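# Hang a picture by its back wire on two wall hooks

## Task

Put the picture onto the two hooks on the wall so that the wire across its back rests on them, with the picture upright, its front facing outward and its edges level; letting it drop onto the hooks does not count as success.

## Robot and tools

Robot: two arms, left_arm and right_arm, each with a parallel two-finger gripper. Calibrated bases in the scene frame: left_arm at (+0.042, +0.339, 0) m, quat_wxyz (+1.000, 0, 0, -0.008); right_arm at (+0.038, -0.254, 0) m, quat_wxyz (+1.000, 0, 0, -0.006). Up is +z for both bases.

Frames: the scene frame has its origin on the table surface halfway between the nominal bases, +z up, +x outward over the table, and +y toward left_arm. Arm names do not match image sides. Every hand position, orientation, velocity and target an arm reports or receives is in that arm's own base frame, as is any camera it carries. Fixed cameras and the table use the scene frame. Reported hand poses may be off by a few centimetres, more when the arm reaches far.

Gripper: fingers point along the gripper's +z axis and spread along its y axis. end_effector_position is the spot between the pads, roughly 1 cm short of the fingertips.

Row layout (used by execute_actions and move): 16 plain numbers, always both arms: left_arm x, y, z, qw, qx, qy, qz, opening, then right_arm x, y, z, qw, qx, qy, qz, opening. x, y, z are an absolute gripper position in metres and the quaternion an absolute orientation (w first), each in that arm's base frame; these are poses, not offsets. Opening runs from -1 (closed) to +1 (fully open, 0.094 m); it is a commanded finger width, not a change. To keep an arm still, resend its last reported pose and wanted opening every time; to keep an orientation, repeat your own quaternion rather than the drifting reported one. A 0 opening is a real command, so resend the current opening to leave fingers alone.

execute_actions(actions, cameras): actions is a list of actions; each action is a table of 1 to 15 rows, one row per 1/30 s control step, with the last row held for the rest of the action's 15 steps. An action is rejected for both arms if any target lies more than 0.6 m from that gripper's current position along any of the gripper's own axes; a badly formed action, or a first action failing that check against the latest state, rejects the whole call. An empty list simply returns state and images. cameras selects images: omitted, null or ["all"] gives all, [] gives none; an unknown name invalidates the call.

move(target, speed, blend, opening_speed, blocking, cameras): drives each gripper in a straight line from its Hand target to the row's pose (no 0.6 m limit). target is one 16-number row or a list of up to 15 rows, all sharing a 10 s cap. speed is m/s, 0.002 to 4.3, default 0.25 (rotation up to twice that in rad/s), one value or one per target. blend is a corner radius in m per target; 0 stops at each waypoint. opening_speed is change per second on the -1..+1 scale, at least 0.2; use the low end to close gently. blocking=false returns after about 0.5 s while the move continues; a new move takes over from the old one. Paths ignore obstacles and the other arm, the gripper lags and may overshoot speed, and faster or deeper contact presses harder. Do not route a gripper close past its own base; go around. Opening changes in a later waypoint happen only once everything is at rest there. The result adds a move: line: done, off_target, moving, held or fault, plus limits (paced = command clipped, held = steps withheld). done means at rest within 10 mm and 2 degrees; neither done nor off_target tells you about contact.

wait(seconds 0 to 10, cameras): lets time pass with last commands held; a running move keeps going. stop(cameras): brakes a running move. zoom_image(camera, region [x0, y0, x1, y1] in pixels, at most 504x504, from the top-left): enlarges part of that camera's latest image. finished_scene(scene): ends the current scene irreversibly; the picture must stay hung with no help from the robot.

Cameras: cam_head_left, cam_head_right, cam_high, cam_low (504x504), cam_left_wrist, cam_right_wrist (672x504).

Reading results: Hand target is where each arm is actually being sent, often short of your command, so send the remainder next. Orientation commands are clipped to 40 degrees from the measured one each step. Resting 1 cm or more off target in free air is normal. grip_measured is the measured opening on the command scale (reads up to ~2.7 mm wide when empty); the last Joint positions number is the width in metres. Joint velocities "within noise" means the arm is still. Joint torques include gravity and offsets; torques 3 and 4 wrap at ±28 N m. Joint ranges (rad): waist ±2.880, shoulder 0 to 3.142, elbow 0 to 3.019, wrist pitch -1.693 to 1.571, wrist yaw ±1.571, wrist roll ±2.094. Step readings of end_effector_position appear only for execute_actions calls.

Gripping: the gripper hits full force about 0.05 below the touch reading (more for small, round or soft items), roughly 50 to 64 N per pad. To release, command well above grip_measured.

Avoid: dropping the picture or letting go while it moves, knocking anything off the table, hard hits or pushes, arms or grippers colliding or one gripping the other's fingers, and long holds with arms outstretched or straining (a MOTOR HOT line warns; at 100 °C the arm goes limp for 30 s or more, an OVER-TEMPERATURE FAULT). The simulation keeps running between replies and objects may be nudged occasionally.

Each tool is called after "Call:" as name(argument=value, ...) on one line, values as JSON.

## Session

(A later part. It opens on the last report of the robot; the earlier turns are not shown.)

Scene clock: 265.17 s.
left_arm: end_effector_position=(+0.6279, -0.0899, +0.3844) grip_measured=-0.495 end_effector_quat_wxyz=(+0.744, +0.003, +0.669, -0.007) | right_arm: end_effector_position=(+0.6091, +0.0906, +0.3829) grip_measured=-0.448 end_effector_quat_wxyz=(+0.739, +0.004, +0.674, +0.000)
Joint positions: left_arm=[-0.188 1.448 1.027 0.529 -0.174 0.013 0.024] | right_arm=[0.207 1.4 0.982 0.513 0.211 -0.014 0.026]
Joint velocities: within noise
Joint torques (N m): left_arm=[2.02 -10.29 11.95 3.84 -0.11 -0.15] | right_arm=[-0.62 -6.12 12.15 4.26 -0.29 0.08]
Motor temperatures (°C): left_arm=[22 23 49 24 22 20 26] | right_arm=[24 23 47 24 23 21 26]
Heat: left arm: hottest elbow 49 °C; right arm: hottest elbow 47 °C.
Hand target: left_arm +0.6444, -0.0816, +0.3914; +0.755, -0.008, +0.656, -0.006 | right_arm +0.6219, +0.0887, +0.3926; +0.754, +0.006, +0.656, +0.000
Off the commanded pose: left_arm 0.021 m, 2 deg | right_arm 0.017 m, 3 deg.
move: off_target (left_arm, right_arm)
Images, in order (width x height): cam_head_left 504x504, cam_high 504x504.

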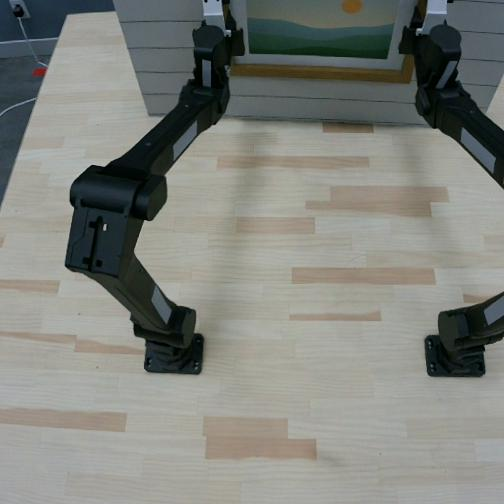

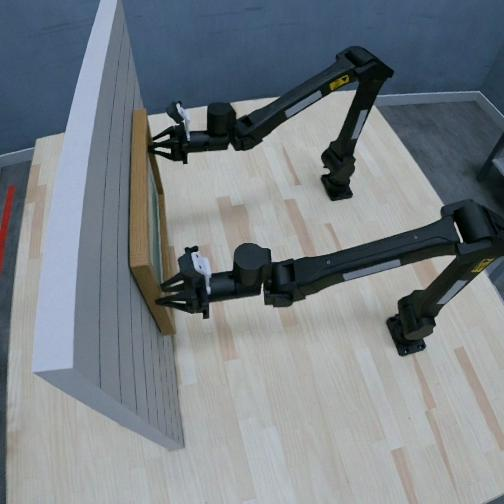

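Call:
move(target=[0.624, -0.085, 0.392, 0.755, -0.008, 0.656, -0.006, -0.65, 0.605, 0.089, 0.393, 0.755, 0.006, 0.656, 0, -0.65], speed=0.03, cameras=["cam_high","cam_head_left"])

Call:
zoom_image(camera="cam_high", region=[110, 90, 230, 340])

Scene clock: 270.50 s.
left_arm: end_effector_position=(+0.6259, -0.0887, +0.3504) grip_measured=-0.495 end_effector_quat_wxyz=(+0.726, +0.002, +0.688, -0.004) | right_arm: end_effector_position=(+0.6075, +0.0905, +0.3533) grip_measured=-0.448 end_effector_quat_wxyz=(+0.724, -0.002, +0.690, -0.004)
Joint positions: left_arm=[-0.188 1.466 0.985 0.536 -0.179 0.007 0.024] | right_arm=[0.207 1.417 0.945 0.52 0.209 -0.018 0.026]
Joint velocities: within noise
Joint torques (N m): left_arm=[0.91 -15.85 10.43 3.69 -0.5 -0.06] | right_arm=[0.09 -10.64 11.08 4.16 0.15 0.11]
Motor temperatures (°C): left_arm=[22 23 48 24 22 20 26] | right_arm=[24 23 46 24 23 21 26]
Heat: left arm: hottest elbow 48 °C; right arm: hottest elbow 46 °C.
Hand target: left_arm +0.6225, -0.0848, +0.3914; +0.755, -0.008, +0.656, -0.006 | right_arm +0.6036, +0.0887, +0.3925; +0.755, +0.006, +0.656, +0.000
Off the commanded pose: left_arm 0.042 m, 5 deg | right_arm 0.040 m, 5 deg.
move: off_target (left_arm, right_arm)
Images, in order (width x height): cam_head_left 504x504, cam_high 504x504.

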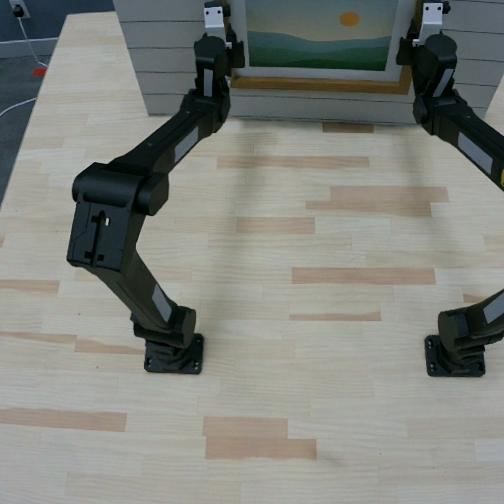

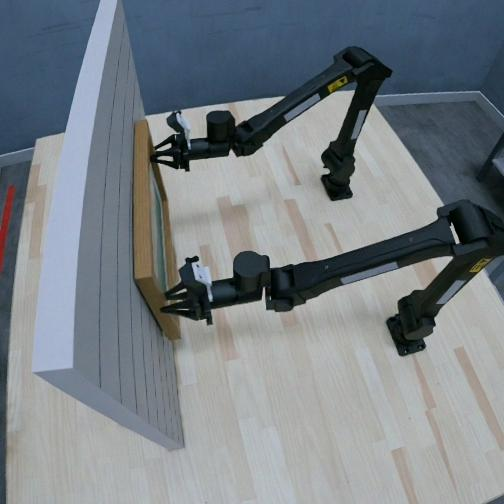

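Scaled by 2.016 from the camera's 504x504 image, which has a finer 720x720 frame.

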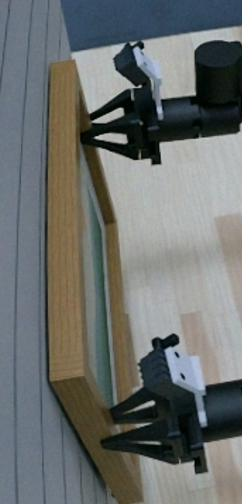

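Call:
move(target=[0.629, -0.085, 0.383, 0.755, -0.008, 0.656, -0.006, -0.65, 0.610, 0.089, 0.380, 0.755, 0.006, 0.656, 0, -0.65], speed=0.03, cameras=[])

Call:
move(target=[0.629, -0.085, 0.373, 0.755, -0.008, 0.656, -0.006, -0.65, 0.610, 0.089, 0.370, 0.755, 0.006, 0.656, 0, -0.65], speed=0.03, cameras=["cam_high","cam_head_left"])

Call:
zoom_image(camera="cam_high", region=[110, 90, 230, 340])

Scene clock: 277.13 s.
left_arm: end_effector_position=(+0.6273, -0.0888, +0.3490) grip_measured=-0.495 end_effector_quat_wxyz=(+0.728, +0.002, +0.686, -0.004) | right_arm: end_effector_position=(+0.6084, +0.0907, +0.3516) grip_measured=-0.448 end_effector_quat_wxyz=(+0.728, -0.001, +0.685, -0.003)
Joint positions: left_arm=[-0.188 1.474 0.985 0.55 -0.179 0.007 0.024] | right_arm=[0.207 1.426 0.94 0.548 0.209 -0.018 0.026]
Joint velocities: within noise
Joint torques (N m): left_arm=[1.38 -14.8 10.41 4.21 -0.39 -0.06] | right_arm=[-0.21 -9.35 10.78 4.41 0.05 0.12]
Motor temperatures (°C): left_arm=[22 24 46 24 22 20 27] | right_arm=[24 24 46 24 23 21 26]
Heat: left arm: hottest elbow 46 °C; right arm: hottest elbow 46 °C.
Hand target: left_arm +0.6275, -0.0848, +0.3827; +0.755, -0.008, +0.656, -0.006 | right_arm +0.6089, +0.0888, +0.3798; +0.755, +0.006, +0.656, +0.000
Off the commanded pose: left_arm 0.034 m, 5 deg | right_arm 0.029 m, 5 deg.
move: off_target (left_arm, right_arm)
No camera images: "cameras" was empty.

Scene clock: 278.03 s.
left_arm: end_effector_position=(+0.6277, -0.0889, +0.3413) grip_measured=-0.495 end_effector_quat_wxyz=(+0.729, +0.001, +0.684, -0.005) | right_arm: end_effector_position=(+0.6085, +0.0907, +0.3437) grip_measured=-0.448 end_effector_quat_wxyz=(+0.730, -0.001, +0.684, -0.003)
Joint positions: left_arm=[-0.188 1.487 0.973 0.578 -0.179 0.007 0.024] | right_arm=[0.207 1.439 0.927 0.578 0.209 -0.018 0.026]
Joint velocities: within noise
Joint torques (N m): left_arm=[1.38 -15.33 10.04 4.12 -0.41 -0.06] | right_arm=[-0.03 -9.35 10.48 4.31 0.05 0.11]
Motor temperatures (°C): left_arm=[22 24 46 24 22 20 27] | right_arm=[24 24 46 24 23 21 26]
Heat: left arm: hottest elbow 46 °C; right arm: hottest elbow 46 °C.
Hand target: left_arm +0.6278, -0.0848, +0.3726; +0.755, -0.008, +0.656, -0.006 | right_arm +0.6090, +0.0888, +0.3698; +0.755, +0.006, +0.656, +0.000
Off the commanded pose: left_arm 0.032 m, 5 deg | right_arm 0.026 m, 4 deg.
move: off_target (left_arm, right_arm)
Images, in order (width x height): cam_head_left 504x504, cam_high 504x504.

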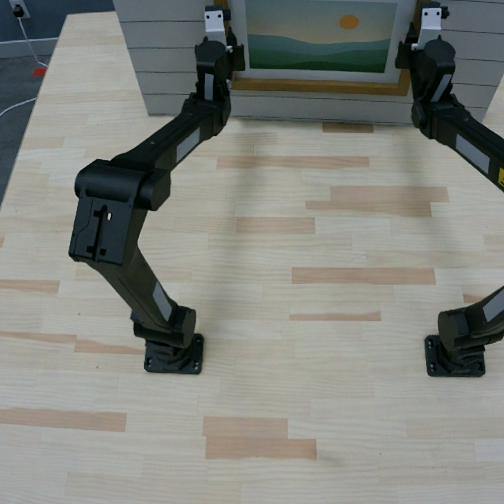

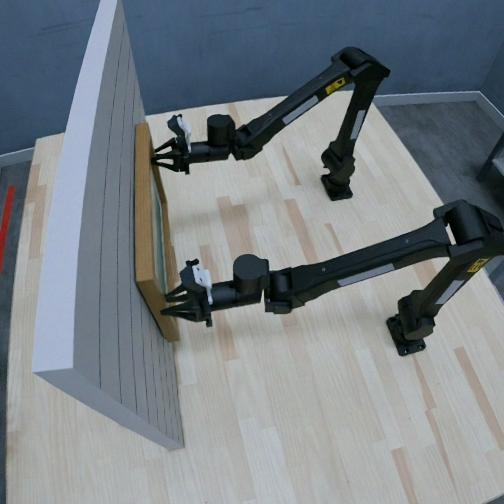

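Scaled by 2.016 from the camera's 504x504 image, which has a finer 720x720 frame.

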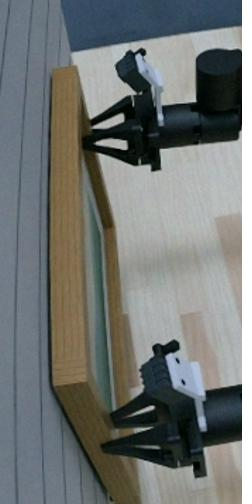

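Call:
move(target=[0.629, -0.085, 0.363, 0.755, -0.008, 0.656, -0.006, -0.65, 0.610, 0.089, 0.358, 0.755, 0.006, 0.656, 0, -0.65], speed=0.03, cameras=[])

Call:
move(target=[0.629, -0.085, 0.353, 0.755, -0.008, 0.656, -0.006, -0.65, 0.610, 0.089, 0.348, 0.755, 0.006, 0.656, 0, -0.65], speed=0.03, cameras=["cam_high","cam_head_left"])

Call:
zoom_image(camera="cam_high", region=[110, 90, 230, 340])

Call:
zoom_image(camera="cam_head_left", region=[200, 0, 450, 160])

Scene clock: 284.03 s.
left_arm: end_effector_position=(+0.6277, -0.0889, +0.3298) grip_measured=-0.495 end_effector_quat_wxyz=(+0.728, +0.002, +0.686, -0.004) | right_arm: end_effector_position=(+0.6085, +0.0908, +0.3311) grip_measured=-0.448 end_effector_quat_wxyz=(+0.729, -0.001, +0.684, -0.003)
Joint positions: left_arm=[-0.188 1.502 0.958 0.606 -0.179 0.007 0.024] | right_arm=[0.207 1.457 0.909 0.612 0.209 -0.018 0.026]
Joint velocities: within noise
Joint torques (N m): left_arm=[1.32 -15.27 9.95 4.1 -0.37 -0.05] | right_arm=[-0.09 -9.52 10.3 4.44 0.05 0.12]
Motor temperatures (°C): left_arm=[22 23 44 24 22 20 27] | right_arm=[24 24 45 24 23 21 26]
Heat: left arm: hottest elbow 44 °C; right arm: hottest elbow 45 °C.
Hand target: left_arm +0.6277, -0.0848, +0.3627; +0.755, -0.008, +0.656, -0.006 | right_arm +0.6090, +0.0888, +0.3577; +0.754, +0.006, +0.656, +0.000
Off the commanded pose: left_arm 0.033 m, 5 deg | right_arm 0.027 m, 4 deg.
move: off_target (left_arm, right_arm)
No camera images: "cameras" was empty.

Scene clock: 284.93 s.
left_arm: end_effector_position=(+0.6276, -0.0888, +0.3194) grip_measured=-0.495 end_effector_quat_wxyz=(+0.728, +0.002, +0.686, -0.004) | right_arm: end_effector_position=(+0.6085, +0.0909, +0.3206) grip_measured=-0.448 end_effector_quat_wxyz=(+0.729, -0.001, +0.685, -0.003)
Joint positions: left_arm=[-0.188 1.517 0.944 0.633 -0.18 0.007 0.024] | right_arm=[0.207 1.473 0.895 0.641 0.208 -0.018 0.026]
Joint velocities: within noise
Joint torques (N m): left_arm=[1.55 -15.03 9.78 4.11 -0.36 -0.09] | right_arm=[-0.15 -9.76 10.18 4.46 0.09 0.11]
Motor temperatures (°C): left_arm=[22 23 44 24 22 20 27] | right_arm=[24 24 45 24 23 21 26]
Heat: left arm: hottest elbow 44 °C; right arm: hottest elbow 45 °C.
Hand target: left_arm +0.6278, -0.0849, +0.3527; +0.755, -0.008, +0.656, -0.006 | right_arm +0.6090, +0.0888, +0.3477; +0.754, +0.006, +0.656, +0.000
Off the commanded pose: left_arm 0.034 m, 5 deg | right_arm 0.028 m, 5 deg.
move: off_target (left_arm, right_arm)
Images, in order (width x height): cam_head_left 504x504, cam_high 504x504.

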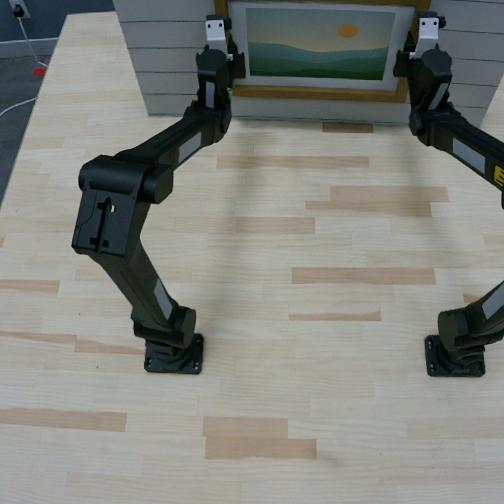

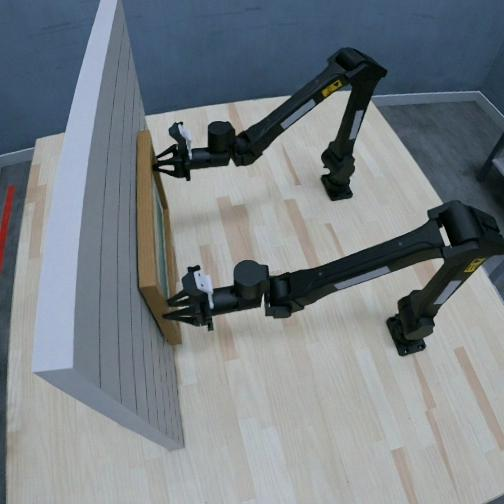

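Scaled by 2.016 from the camera's 504x504 image, which has a finer 720x720 frame.

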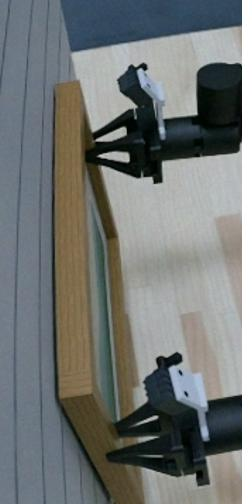

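Scaled by 2.016 from the camera's 504x504 image, which has a finer 720x720 frame.

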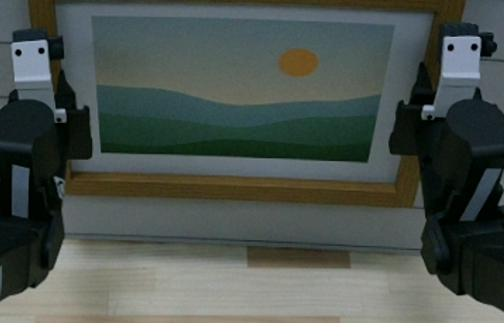

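Call:
move(target=[0.629, -0.080, 0.343, 0.755, -0.008, 0.656, -0.006, -0.65, 0.610, 0.094, 0.338, 0.755, 0.006, 0.656, 0, -0.65], speed=0.03, cameras=[])

Call:
move(target=[0.629, -0.080, 0.333, 0.755, -0.008, 0.656, -0.006, -0.65, 0.610, 0.094, 0.328, 0.755, 0.006, 0.656, 0, -0.65], speed=0.03, cameras=[])

Call:
move(target=[0.629, -0.080, 0.323, 0.755, -0.008, 0.656, -0.006, -0.65, 0.610, 0.094, 0.318, 0.755, 0.006, 0.656, 0, -0.65], speed=0.03, cameras=["cam_high","cam_head_left"])

Call:
zoom_image(camera="cam_high", region=[110, 90, 230, 340])

Call:
zoom_image(camera="cam_head_left", region=[200, 0, 450, 160])

Scene clock: 292.77 s.
left_arm: end_effector_position=(+0.6273, -0.0875, +0.3133) grip_measured=-0.495 end_effector_quat_wxyz=(+0.730, +0.001, +0.683, -0.004) | right_arm: end_effector_position=(+0.6088, +0.0922, +0.3139) grip_measured=-0.448 end_effector_quat_wxyz=(+0.731, -0.001, +0.682, -0.002)
Joint positions: left_arm=[-0.186 1.529 0.932 0.664 -0.178 0.007 0.024] | right_arm=[0.209 1.488 0.886 0.673 0.211 -0.018 0.026]
Joint velocities: within noise
Joint torques (N m): left_arm=[1.85 -14.92 9.29 3.95 -0.09 -0.05] | right_arm=[0.62 -9.52 9.89 4.29 0.45 0.11]
Motor temperatures (°C): left_arm=[22 24 43 24 22 20 27] | right_arm=[24 24 44 24 23 21 26]
Heat: left arm: hottest elbow 43 °C; right arm: hottest elbow 44 °C.
Hand target: left_arm +0.6280, -0.0801, +0.3427; +0.755, -0.008, +0.656, -0.006 | right_arm +0.6092, +0.0939, +0.3379; +0.755, +0.006, +0.656, +0.000
Off the commanded pose: left_arm 0.031 m, 4 deg | right_arm 0.024 m, 4 deg.
move: off_target (left_arm, right_arm)
No camera images: "cameras" was empty.

Scene clock: 293.67 s.
left_arm: end_effector_position=(+0.6272, -0.0868, +0.3101) grip_measured=-0.495 end_effector_quat_wxyz=(+0.735, +0.000, +0.678, -0.005) | right_arm: end_effector_position=(+0.6085, +0.0925, +0.3104) grip_measured=-0.448 end_effector_quat_wxyz=(+0.735, +0.000, +0.678, -0.001)
Joint positions: left_arm=[-0.185 1.54 0.924 0.696 -0.178 0.007 0.024] | right_arm=[0.21 1.5 0.877 0.707 0.211 -0.018 0.026]
Joint velocities: within noise
Joint torques (N m): left_arm=[1.61 -15.33 8.92 3.9 -0.06 -0.06] | right_arm=[0.79 -9.11 9.55 4.18 0.42 0.11]
Motor temperatures (°C): left_arm=[22 24 42 24 22 20 27] | right_arm=[24 24 44 24 23 21 26]
Heat: left arm: hottest elbow 42 °C; right arm: hottest elbow 44 °C.
Hand target: left_arm +0.6283, -0.0799, +0.3329; +0.755, -0.008, +0.656, -0.006 | right_arm +0.6094, +0.0938, +0.3279; +0.755, +0.006, +0.656, +0.000
Off the commanded pose: left_arm 0.024 m, 4 deg | right_arm 0.018 m, 3 deg.
move: off_target (left_arm, right_arm)
No camera images: "cameras" was empty.

Scene clock: 294.57 s.
left_arm: end_effector_position=(+0.6267, -0.0865, +0.3081) grip_measured=-0.495 end_effector_quat_wxyz=(+0.740, -0.001, +0.673, -0.006) | right_arm: end_effector_position=(+0.6068, +0.0931, +0.3094) grip_measured=-0.448 end_effector_quat_wxyz=(+0.741, +0.001, +0.671, +0.000)
Joint positions: left_arm=[-0.184 1.549 0.917 0.73 -0.177 0.007 0.024] | right_arm=[0.212 1.507 0.867 0.741 0.213 -0.021 0.026]
Joint velocities: within noise
Joint torques (N m): left_arm=[1.79 -14.51 8.54 3.69 -0.11 -0.1] | right_arm=[0.38 -8.29 9.35 3.97 0.33 0.14]
Motor temperatures (°C): left_arm=[22 24 42 24 22 20 27] | right_arm=[24 24 44 24 23 21 26]
Heat: left arm: hottest elbow 42 °C; right arm: hottest elbow 44 °C.
Hand target: left_arm +0.6286, -0.0799, +0.3228; +0.755, -0.008, +0.656, -0.006 | right_arm +0.6097, +0.0939, +0.3178; +0.754, +0.006, +0.656, +0.000
Off the commanded pose: left_arm 0.016 m, 3 deg | right_arm 0.009 m, 2 deg.
move: off_target (left_arm)
Images, in order (width x height): cam_head_left 504x504, cam_high 504x504.

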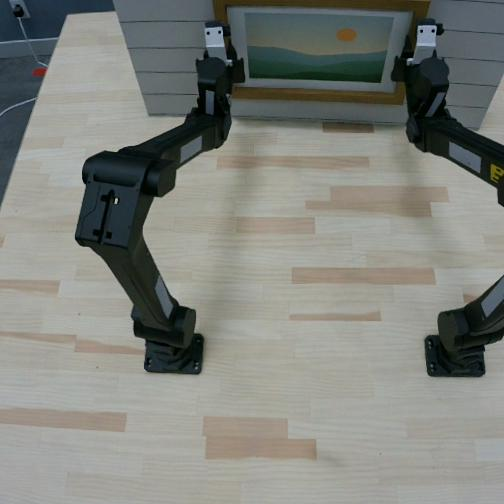

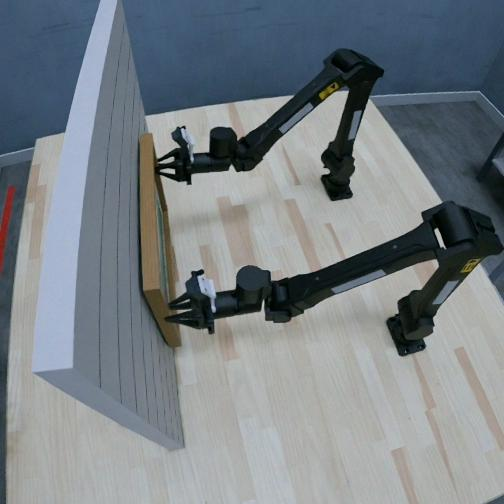

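Scaled by 2.016 from the camera's 504x504 image, which has a finer 720x720 frame.

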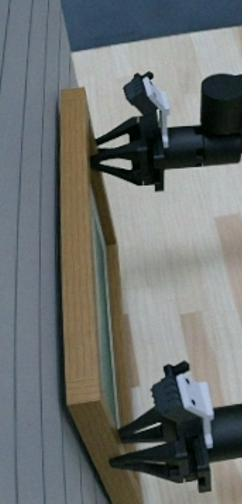

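Scaled by 2.016 from the camera's 504x504 image, which has a finer 720x720 frame.

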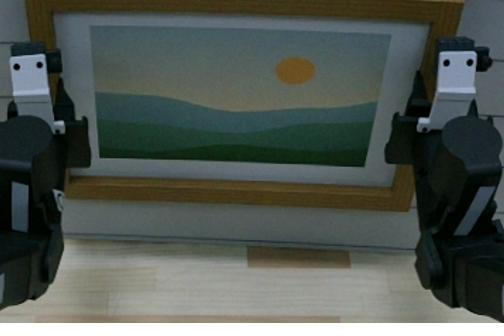

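Call:
move(target=[0.622, -0.082, 0.312, 0.755, -0.006, 0.656, -0.006, -0.65, 0.602, 0.094, 0.311, 0.755, 0.004, 0.656, 0, -0.65], speed=0.03, cameras=[])

Call:
move(target=[0.614, -0.082, 0.309, 0.755, -0.006, 0.656, -0.006, -0.65, 0.594, 0.094, 0.308, 0.755, 0.004, 0.656, 0, -0.65], speed=0.03)

Call:
zoom_image(camera="cam_high", region=[110, 90, 230, 340])

Call:
zoom_image(camera="cam_head_left", region=[200, 0, 450, 160])

Scene clock: 300.37 s.
left_arm: end_effector_position=(+0.6216, -0.0860, +0.3059) grip_measured=-0.495 end_effector_quat_wxyz=(+0.746, -0.001, +0.665, -0.007) | right_arm: end_effector_position=(+0.6017, +0.0933, +0.3069) grip_measured=-0.448 end_effector_quat_wxyz=(+0.746, +0.000, +0.666, +0.000)
Joint positions: left_arm=[-0.185 1.551 0.895 0.772 -0.175 0.009 0.024] | right_arm=[0.214 1.507 0.847 0.776 0.213 -0.024 0.026]
Joint velocities: within noise
Joint torques (N m): left_arm=[0.79 -13.74 7.77 3.37 -0.26 -0.06] | right_arm=[0.5 -8.7 8.4 3.45 0.3 0.14]
Motor temperatures (°C): left_arm=[22 24 41 24 22 20 27] | right_arm=[24 24 43 24 23 21 26]
Heat: left arm: hottest elbow 41 °C; right arm: hottest elbow 43 °C.
Hand target: left_arm +0.6219, -0.0820, +0.3121; +0.755, -0.006, +0.656, -0.006 | right_arm +0.6019, +0.0941, +0.3110; +0.755, +0.004, +0.656, +0.000
Off the commanded pose: left_arm 0.007 m, 2 deg | right_arm 0.004 m, 2 deg.
move: done
No camera images: "cameras" was empty.

Scene clock: 301.23 s.
left_arm: end_effector_position=(+0.6181, -0.0856, +0.3050) grip_measured=-0.495 end_effector_quat_wxyz=(+0.751, +0.000, +0.661, -0.007) | right_arm: end_effector_position=(+0.5981, +0.0936, +0.3050) grip_measured=-0.448 end_effector_quat_wxyz=(+0.749, +0.001, +0.662, +0.001)
Joint positions: left_arm=[-0.185 1.551 0.882 0.798 -0.175 0.013 0.024] | right_arm=[0.216 1.507 0.834 0.8 0.214 -0.025 0.026]
Joint velocities: within noise
Joint torques (N m): left_arm=[0.91 -14.8 6.8 2.77 -0.39 -0.11] | right_arm=[0.62 -9.41 7.38 2.99 0.44 0.13]
Motor temperatures (°C): left_arm=[22 24 41 24 22 20 27] | right_arm=[24 24 43 24 23 21 26]
Heat: left arm: hottest elbow 41 °C; right arm: hottest elbow 43 °C.
Hand target: left_arm +0.6141, -0.0820, +0.3090; +0.755, -0.006, +0.656, -0.006 | right_arm +0.5941, +0.0939, +0.3081; +0.755, +0.004, +0.656, +0.000
Off the commanded pose: left_arm 0.007 m, 1 deg | right_arm 0.005 m, 1 deg.
move: done

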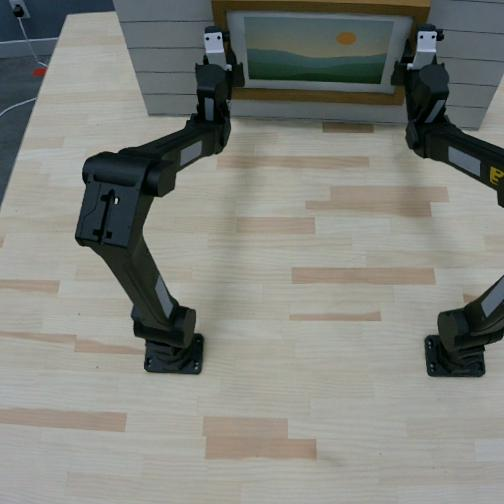

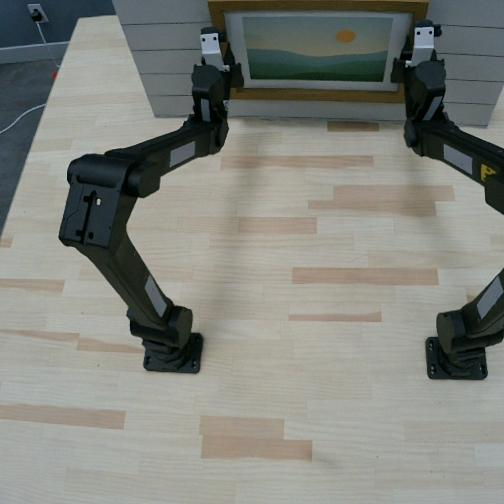

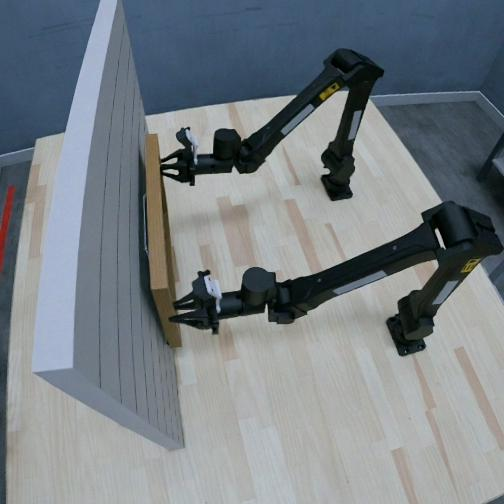

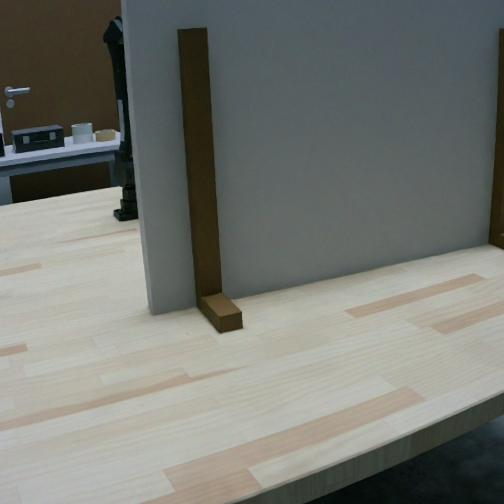

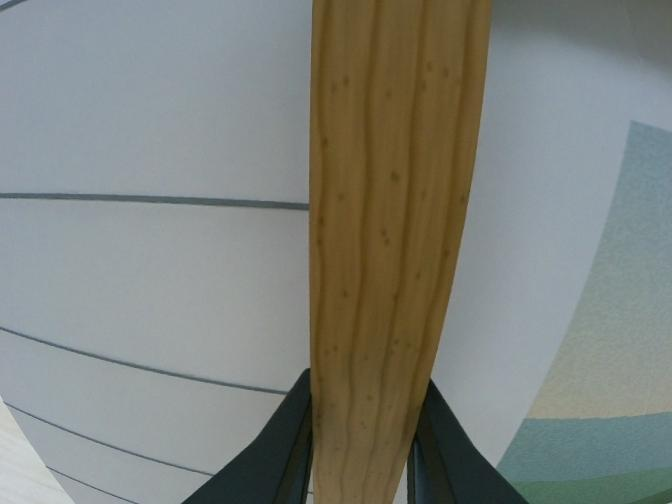

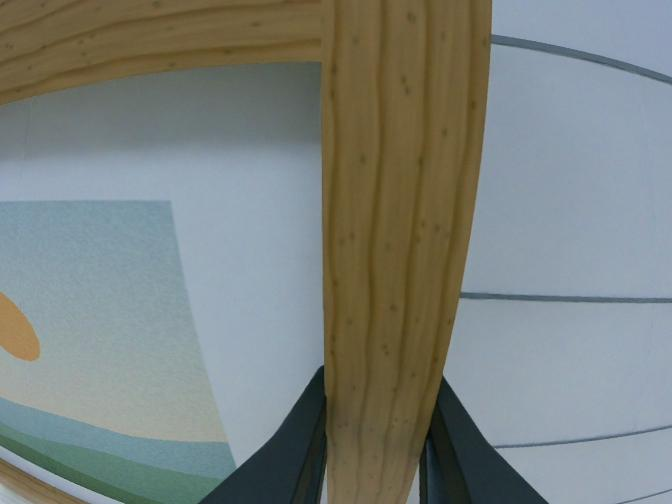

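Scaled by 2.016 from the camera's 504x504 image, which has a finer 720x720 frame.

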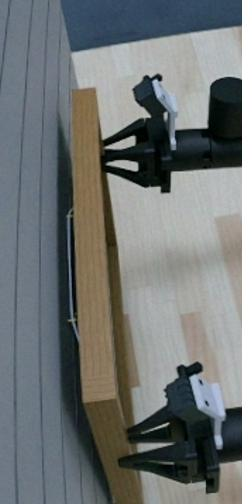

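Scaled by 2.016 from the camera's 504x504 image, which has a finer 720x720 frame.

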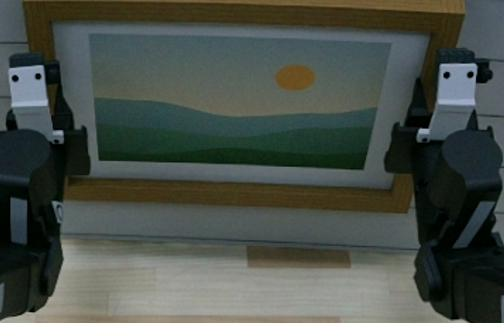

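Call:
zoom_image(camera="cam_high", region=[120, 180, 180, 300])

Scaled by 4.200 from the camera's 504x504 image, which has a finer 720x720 frame.

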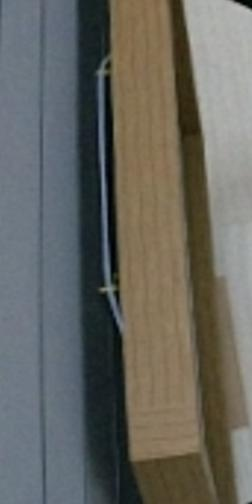

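Call:
move(target=[0.624, -0.084, 0.305, 0.755, -0.004, 0.656, -0.006, -0.65, 0.604, 0.094, 0.306, 0.755, 0.002, 0.656, 0, -0.65], speed=0.03, cameras=[])

Call:
move(target=[0.626, -0.084, 0.299, 0.755, -0.004, 0.656, -0.006, -0.65, 0.606, 0.094, 0.300, 0.755, 0.002, 0.656, 0, -0.65], speed=0.03, cameras=["cam_high","cam_head_left","cam_left_wrist"])

Call:
zoom_image(camera="cam_high", region=[120, 120, 200, 350])

Call:
zoom_image(camera="cam_head_left", region=[200, 0, 450, 160])

Scene clock: 311.80 s.
left_arm: end_effector_position=(+0.6184, -0.0857, +0.3047) grip_measured=-0.495 end_effector_quat_wxyz=(+0.752, +0.000, +0.659, -0.006) | right_arm: end_effector_position=(+0.5982, +0.0937, +0.3045) grip_measured=-0.448 end_effector_quat_wxyz=(+0.750, +0.000, +0.662, +0.001)
Joint positions: left_arm=[-0.185 1.554 0.882 0.805 -0.175 0.015 0.024] | right_arm=[0.216 1.508 0.833 0.802 0.213 -0.025 0.026]
Joint velocities: within noise
Joint torques (N m): left_arm=[1.61 -13.04 8.55 2.88 -0.23 -0.06] | right_arm=[0.03 -7.71 9.36 2.99 0.07 0.11]
Motor temperatures (°C): left_arm=[22 24 39 24 22 20 27] | right_arm=[24 24 41 24 23 21 26]
Heat: left arm: hottest elbow 39 °C; right arm: hottest elbow 41 °C.
Hand target: left_arm +0.6239, -0.0839, +0.3051; +0.755, -0.004, +0.656, -0.006 | right_arm +0.6038, +0.0939, +0.3058; +0.755, +0.002, +0.656, +0.000
Off the commanded pose: left_arm 0.006 m, 1 deg | right_arm 0.006 m, 1 deg.
move: done
No camera images: "cameras" was empty.

Scene clock: 312.63 s.
left_arm: end_effector_position=(+0.6193, -0.0858, +0.3040) grip_measured=-0.495 end_effector_quat_wxyz=(+0.755, -0.001, +0.655, -0.007) | right_arm: end_effector_position=(+0.5988, +0.0939, +0.3046) grip_measured=-0.448 end_effector_quat_wxyz=(+0.753, +0.000, +0.658, +0.001)
Joint positions: left_arm=[-0.185 1.563 0.882 0.824 -0.175 0.015 0.024] | right_arm=[0.216 1.515 0.833 0.819 0.213 -0.028 0.026]
Joint velocities: within noise
Joint torques (N m): left_arm=[1.32 -11.63 8.32 2.63 -0.18 -0.1] | right_arm=[-0.03 -6.95 9.24 2.91 0.02 0.15]
Motor temperatures (°C): left_arm=[22 24 39 24 22 20 27] | right_arm=[24 24 41 24 23 21 26]
Heat: left arm: hottest elbow 39 °C; right arm: hottest elbow 41 °C.
Hand target: left_arm +0.6258, -0.0839, +0.2989; +0.755, -0.004, +0.656, -0.006 | right_arm +0.6057, +0.0938, +0.2999; +0.755, +0.002, +0.656, +0.000
Off the commanded pose: left_arm 0.009 m, 0 deg | right_arm 0.009 m, 0 deg.
move: done
Images, in order (width x height): cam_head_left 504x504, cam_high 504x504, cam_left_wrist 672x504.

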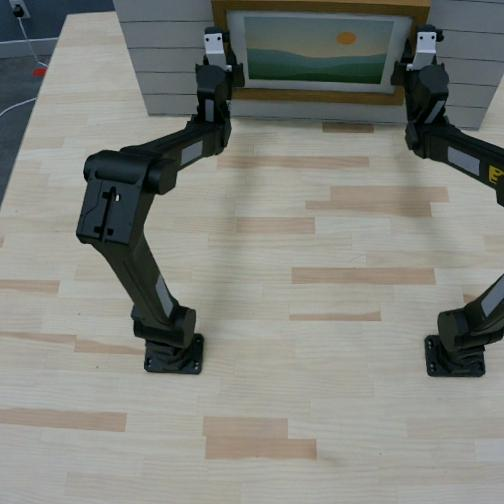

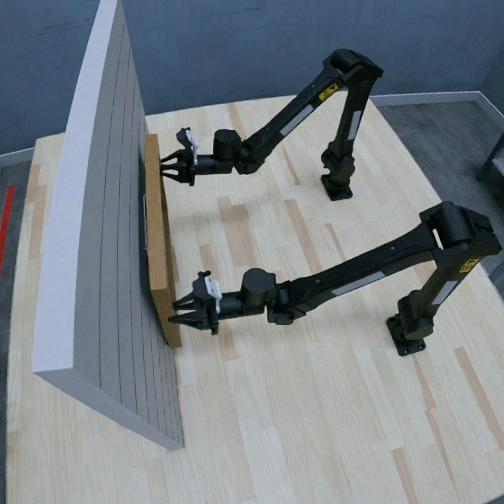

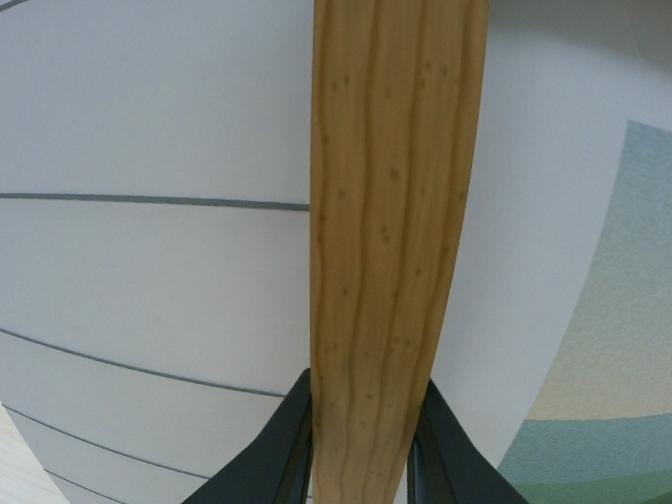

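Scaled by 2.191 from the camera's 504x504 image, which has a finer 720x720 frame.

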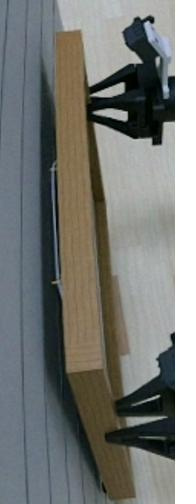

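Scaled by 2.016 from the camera's 504x504 image, which has a finer 720x720 frame.

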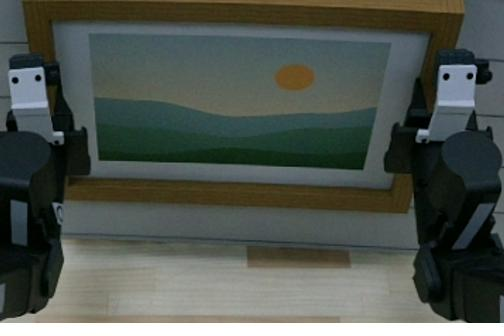

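Call:
move(target=[0.634, -0.085, 0.303, 0.755, -0.002, 0.656, -0.006, -0.65, 0.614, 0.094, 0.304, 0.755, 0.001, 0.656, 0, -0.65], speed=0.03, cameras=["cam_high","cam_left_wrist"])

Call:
zoom_image(camera="cam_high", region=[120, 120, 200, 350])

Scene clock: 317.47 s.
left_arm: end_effector_position=(+0.6220, -0.0867, +0.3037) grip_measured=-0.495 end_effector_quat_wxyz=(+0.755, +0.000, +0.655, -0.008) | right_arm: end_effector_position=(+0.5991, +0.0942, +0.3036) grip_measured=-0.448 end_effector_quat_wxyz=(+0.752, -0.001, +0.659, +0.001)
Joint positions: left_arm=[-0.185 1.57 0.889 0.825 -0.173 0.015 0.024] | right_arm=[0.216 1.517 0.833 0.819 0.212 -0.028 0.026]
Joint velocities: within noise
Joint torques (N m): left_arm=[1.26 -11.63 9.83 1.87 -0.09 -0.06] | right_arm=[-0.5 -6.53 11.26 2.3 -0.16 0.15]
Motor temperatures (°C): left_arm=[22 24 38 24 22 20 27] | right_arm=[24 24 40 24 23 21 27]
Heat: left arm: hottest elbow 38 °C; right arm: hottest elbow 40 °C.
Hand target: left_arm +0.6335, -0.0849, +0.3029; +0.755, -0.002, +0.656, -0.006 | right_arm +0.6132, +0.0937, +0.3037; +0.755, +0.001, +0.656, +0.000
Off the commanded pose: left_arm 0.012 m, 0 deg | right_arm 0.015 m, 0 deg.
move: off_target (left_arm, right_arm)
Images, in order (width x height): cam_high 504x504, cam_left_wrist 672x504.

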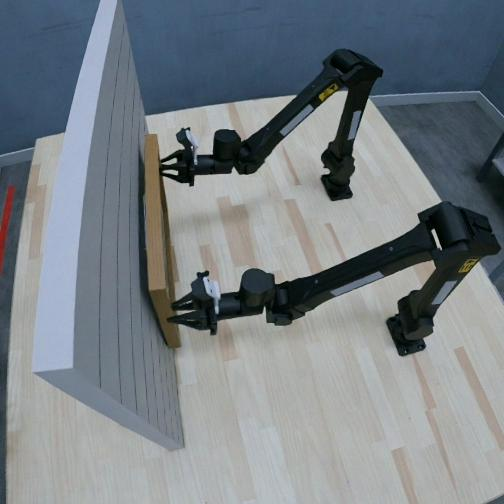

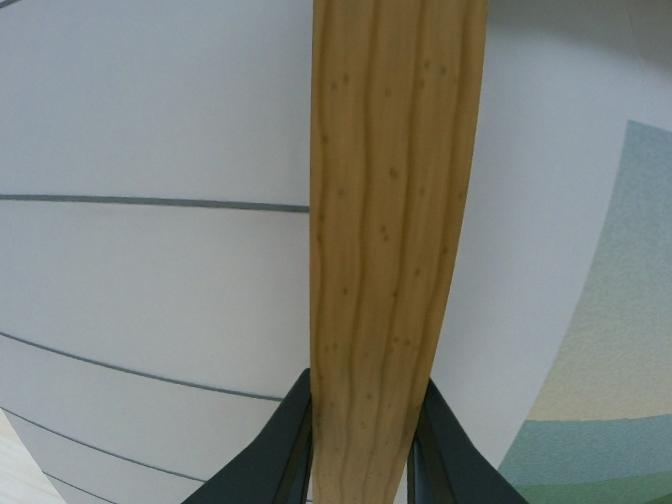

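Scaled by 2.191 from the camera's 504x504 image, which has a finer 720x720 frame.

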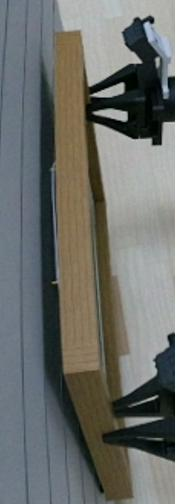

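Call:
move(target=[0.634, -0.085, 0.303, 0.755, -0.002, 0.656, -0.006, -0.65, 0.619, 0.094, 0.304, 0.755, 0.001, 0.656, 0, -0.65], speed=0.03, cameras=[])

Call:
move(target=[0.627, -0.0865, 0.303, 0.755, -0.002, 0.656, -0.006, -0.40, 0.610, 0.094, 0.304, 0.755, 0.001, 0.656, 0, -0.37], speed=0.03, opening_speed=0.2)

Call:
zoom_image(camera="cam_high", region=[120, 120, 200, 350])

Call:
zoom_image(camera="cam_head_left", region=[200, 0, 450, 160])

Scene clock: 321.23 s.
left_arm: end_effector_position=(+0.6224, -0.0867, +0.3036) grip_measured=-0.495 end_effector_quat_wxyz=(+0.755, +0.000, +0.655, -0.008) | right_arm: end_effector_position=(+0.6003, +0.0945, +0.3039) grip_measured=-0.448 end_effector_quat_wxyz=(+0.753, -0.001, +0.658, +0.001)
Joint positions: left_arm=[-0.185 1.571 0.891 0.825 -0.173 0.015 0.024] | right_arm=[0.216 1.52 0.837 0.819 0.211 -0.028 0.026]
Joint velocities: within noise
Joint torques (N m): left_arm=[1.38 -12.22 9.92 1.87 -0.08 -0.04] | right_arm=[-0.73 -5.95 12.04 2.28 -0.26 0.15]
Motor temperatures (°C): left_arm=[22 24 38 24 22 20 27] | right_arm=[24 24 40 24 23 21 27]
Heat: left arm: hottest elbow 38 °C; right arm: hottest elbow 40 °C.
Hand target: left_arm +0.6335, -0.0848, +0.3028; +0.755, -0.002, +0.656, -0.006 | right_arm +0.6178, +0.0936, +0.3038; +0.755, +0.001, +0.656, +0.000
Off the commanded pose: left_arm 0.012 m, 0 deg | right_arm 0.019 m, 0 deg.
move: off_target (left_arm, right_arm)
No camera images: "cameras" was empty.

Scene clock: 322.97 s.
left_arm: end_effector_position=(+0.6225, -0.0868, +0.3034) grip_measured=-0.402 end_effector_quat_wxyz=(+0.755, +0.000, +0.655, -0.008) | right_arm: end_effector_position=(+0.6016, +0.0946, +0.2994) grip_measured=-0.373 end_effector_quat_wxyz=(+0.750, -0.001, +0.661, +0.000)
Joint positions: left_arm=[-0.185 1.572 0.891 0.825 -0.173 0.015 0.028] | right_arm=[0.216 1.527 0.837 0.819 0.213 -0.028 0.029]
Joint velocities: within noise
Joint torques (N m): left_arm=[1.26 -12.92 8.42 2.1 -0.28 -0.06] | right_arm=[-0.38 -7.94 10.15 2.39 -0.11 0.14]
Motor temperatures (°C): left_arm=[22 24 38 24 22 20 27] | right_arm=[24 24 40 24 23 21 26]
Heat: left arm: hottest elbow 38 °C; right arm: hottest elbow 40 °C.
Hand target: left_arm +0.6269, -0.0865, +0.3031; +0.755, -0.002, +0.656, -0.006 | right_arm +0.6097, +0.0938, +0.3040; +0.755, +0.001, +0.656, +0.000
Off the commanded pose: left_arm 0.005 m, 0 deg | right_arm 0.010 m, 1 deg.
move: done

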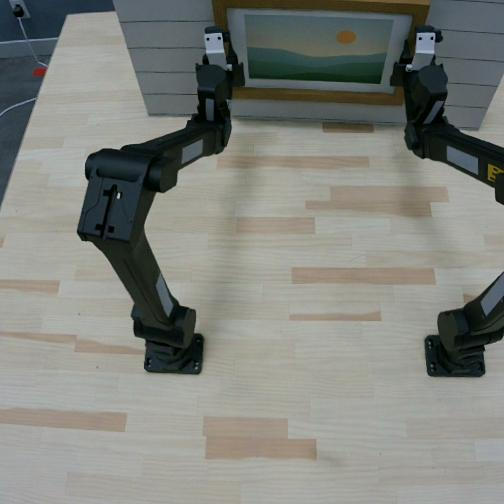

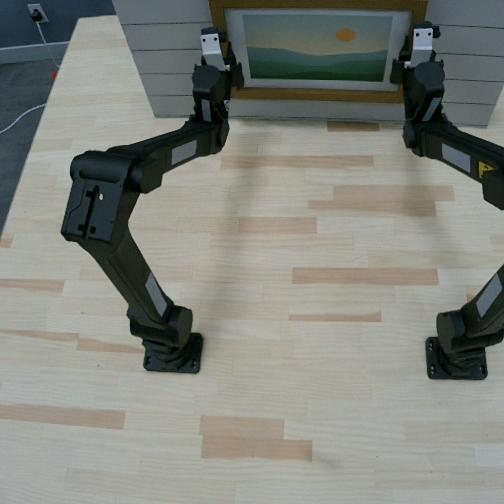

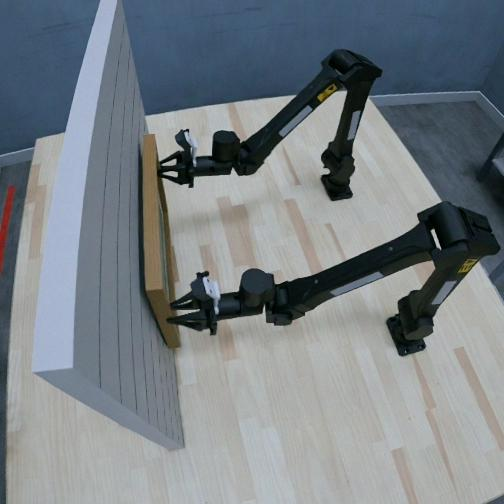

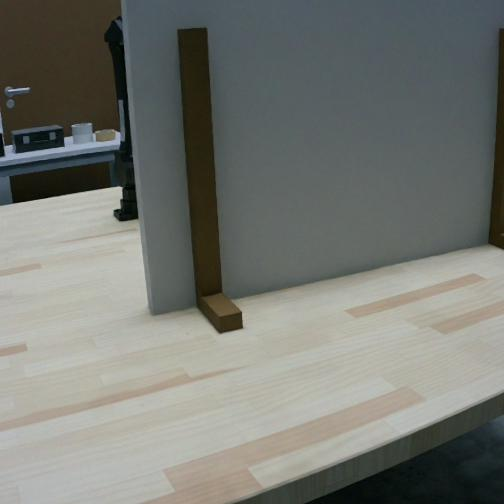

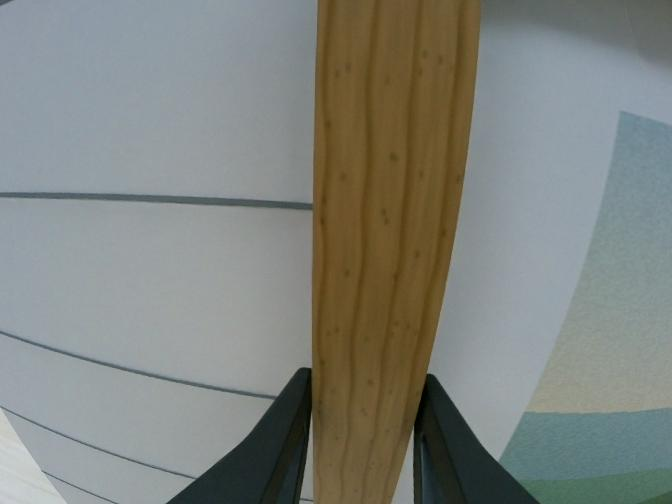

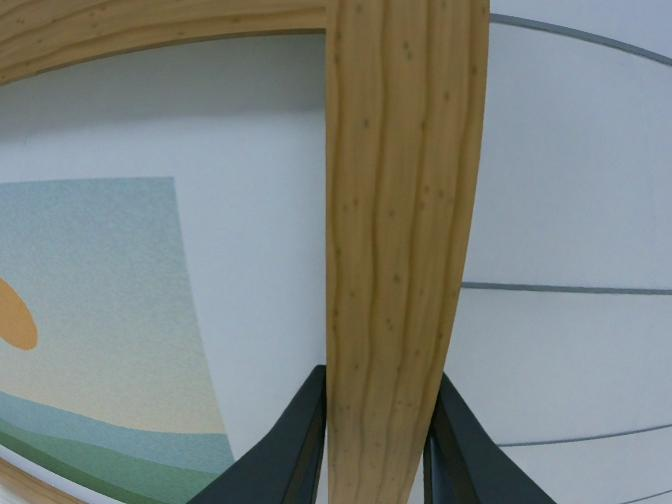

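Scaled by 2.191 from the camera's 504x504 image, which has a finer 720x720 frame.

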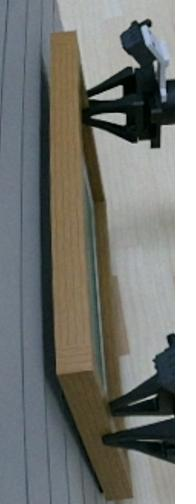

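Scaled by 2.016 from the camera's 504x504 image, which has a finer 720x720 frame.

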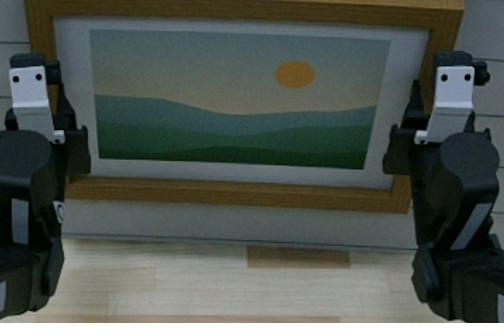

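Call:
move(target=[0.622, -0.0865, 0.302, 0.755, -0.002, 0.656, -0.006, 0.0, 0.604, 0.094, 0.302, 0.755, 0.001, 0.656, 0, 0.0], speed=0.03, opening_speed=0.3, cameras=["cam_left_wrist","cam_right_wrist","cam_high"])

Scene clock: 329.47 s.
left_arm: end_effector_position=(+0.6217, -0.0862, +0.3013) grip_measured=-0.003 end_effector_quat_wxyz=(+0.754, -0.001, +0.657, -0.007) | right_arm: end_effector_position=(+0.6016, +0.0946, +0.2994) grip_measured=-0.003 end_effector_quat_wxyz=(+0.750, -0.001, +0.661, +0.000)
Joint positions: left_arm=[-0.185 1.572 0.887 0.825 -0.176 0.015 0.047] | right_arm=[0.216 1.527 0.837 0.819 0.213 -0.028 0.047]
Joint velocities: within noise
Joint torques (N m): left_arm=[0.91 -14.04 7.54 2.26 -0.23 -0.06] | right_arm=[-0.21 -8.64 8.69 2.74 0.01 0.14]
Motor temperatures (°C): left_arm=[22 24 37 24 22 20 26] | right_arm=[24 24 40 23 23 21 26]
Heat: left arm: hottest elbow 37 °C; right arm: hottest elbow 40 °C.
Hand target: left_arm +0.6219, -0.0864, +0.3021; +0.755, -0.002, +0.656, -0.006 | right_arm +0.6040, +0.0939, +0.3021; +0.755, +0.001, +0.656, +0.000
Off the commanded pose: left_arm 0.001 m, 0 deg | right_arm 0.004 m, 1 deg.
move: done
Images, in order (width x height): cam_high 504x504, cam_left_wrist 672x504, cam_right_wrist 672x504.

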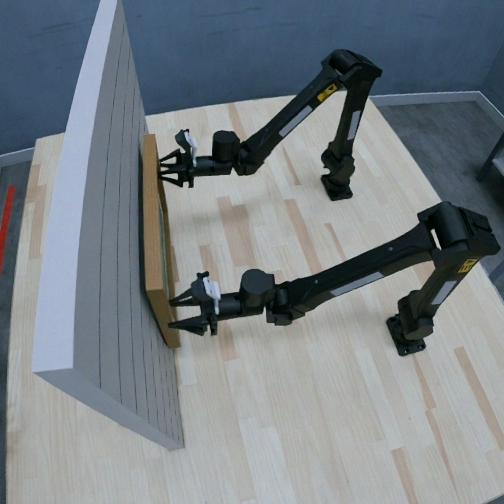

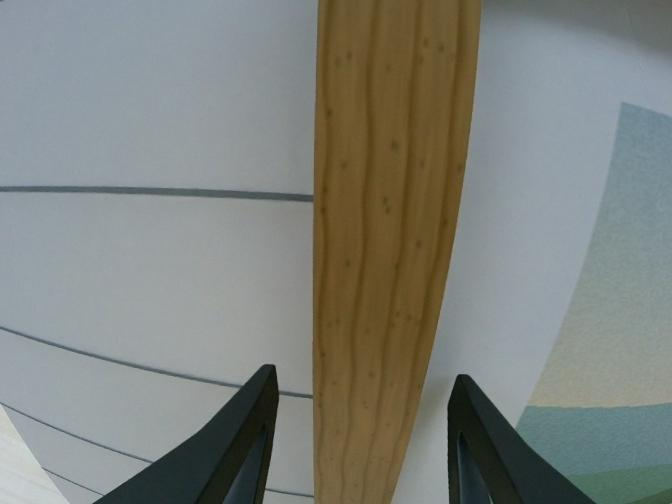

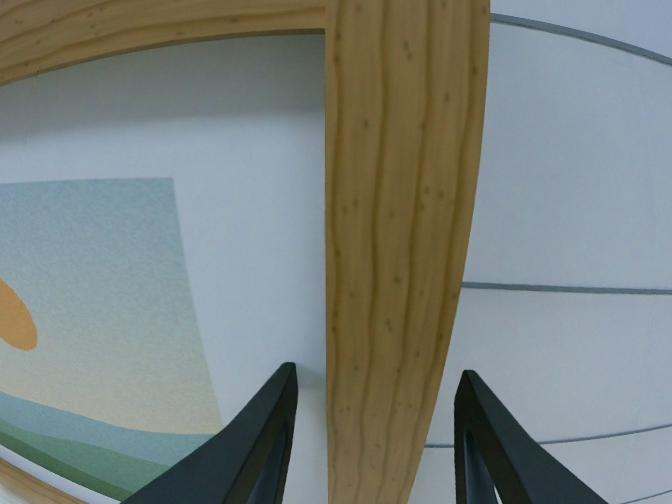

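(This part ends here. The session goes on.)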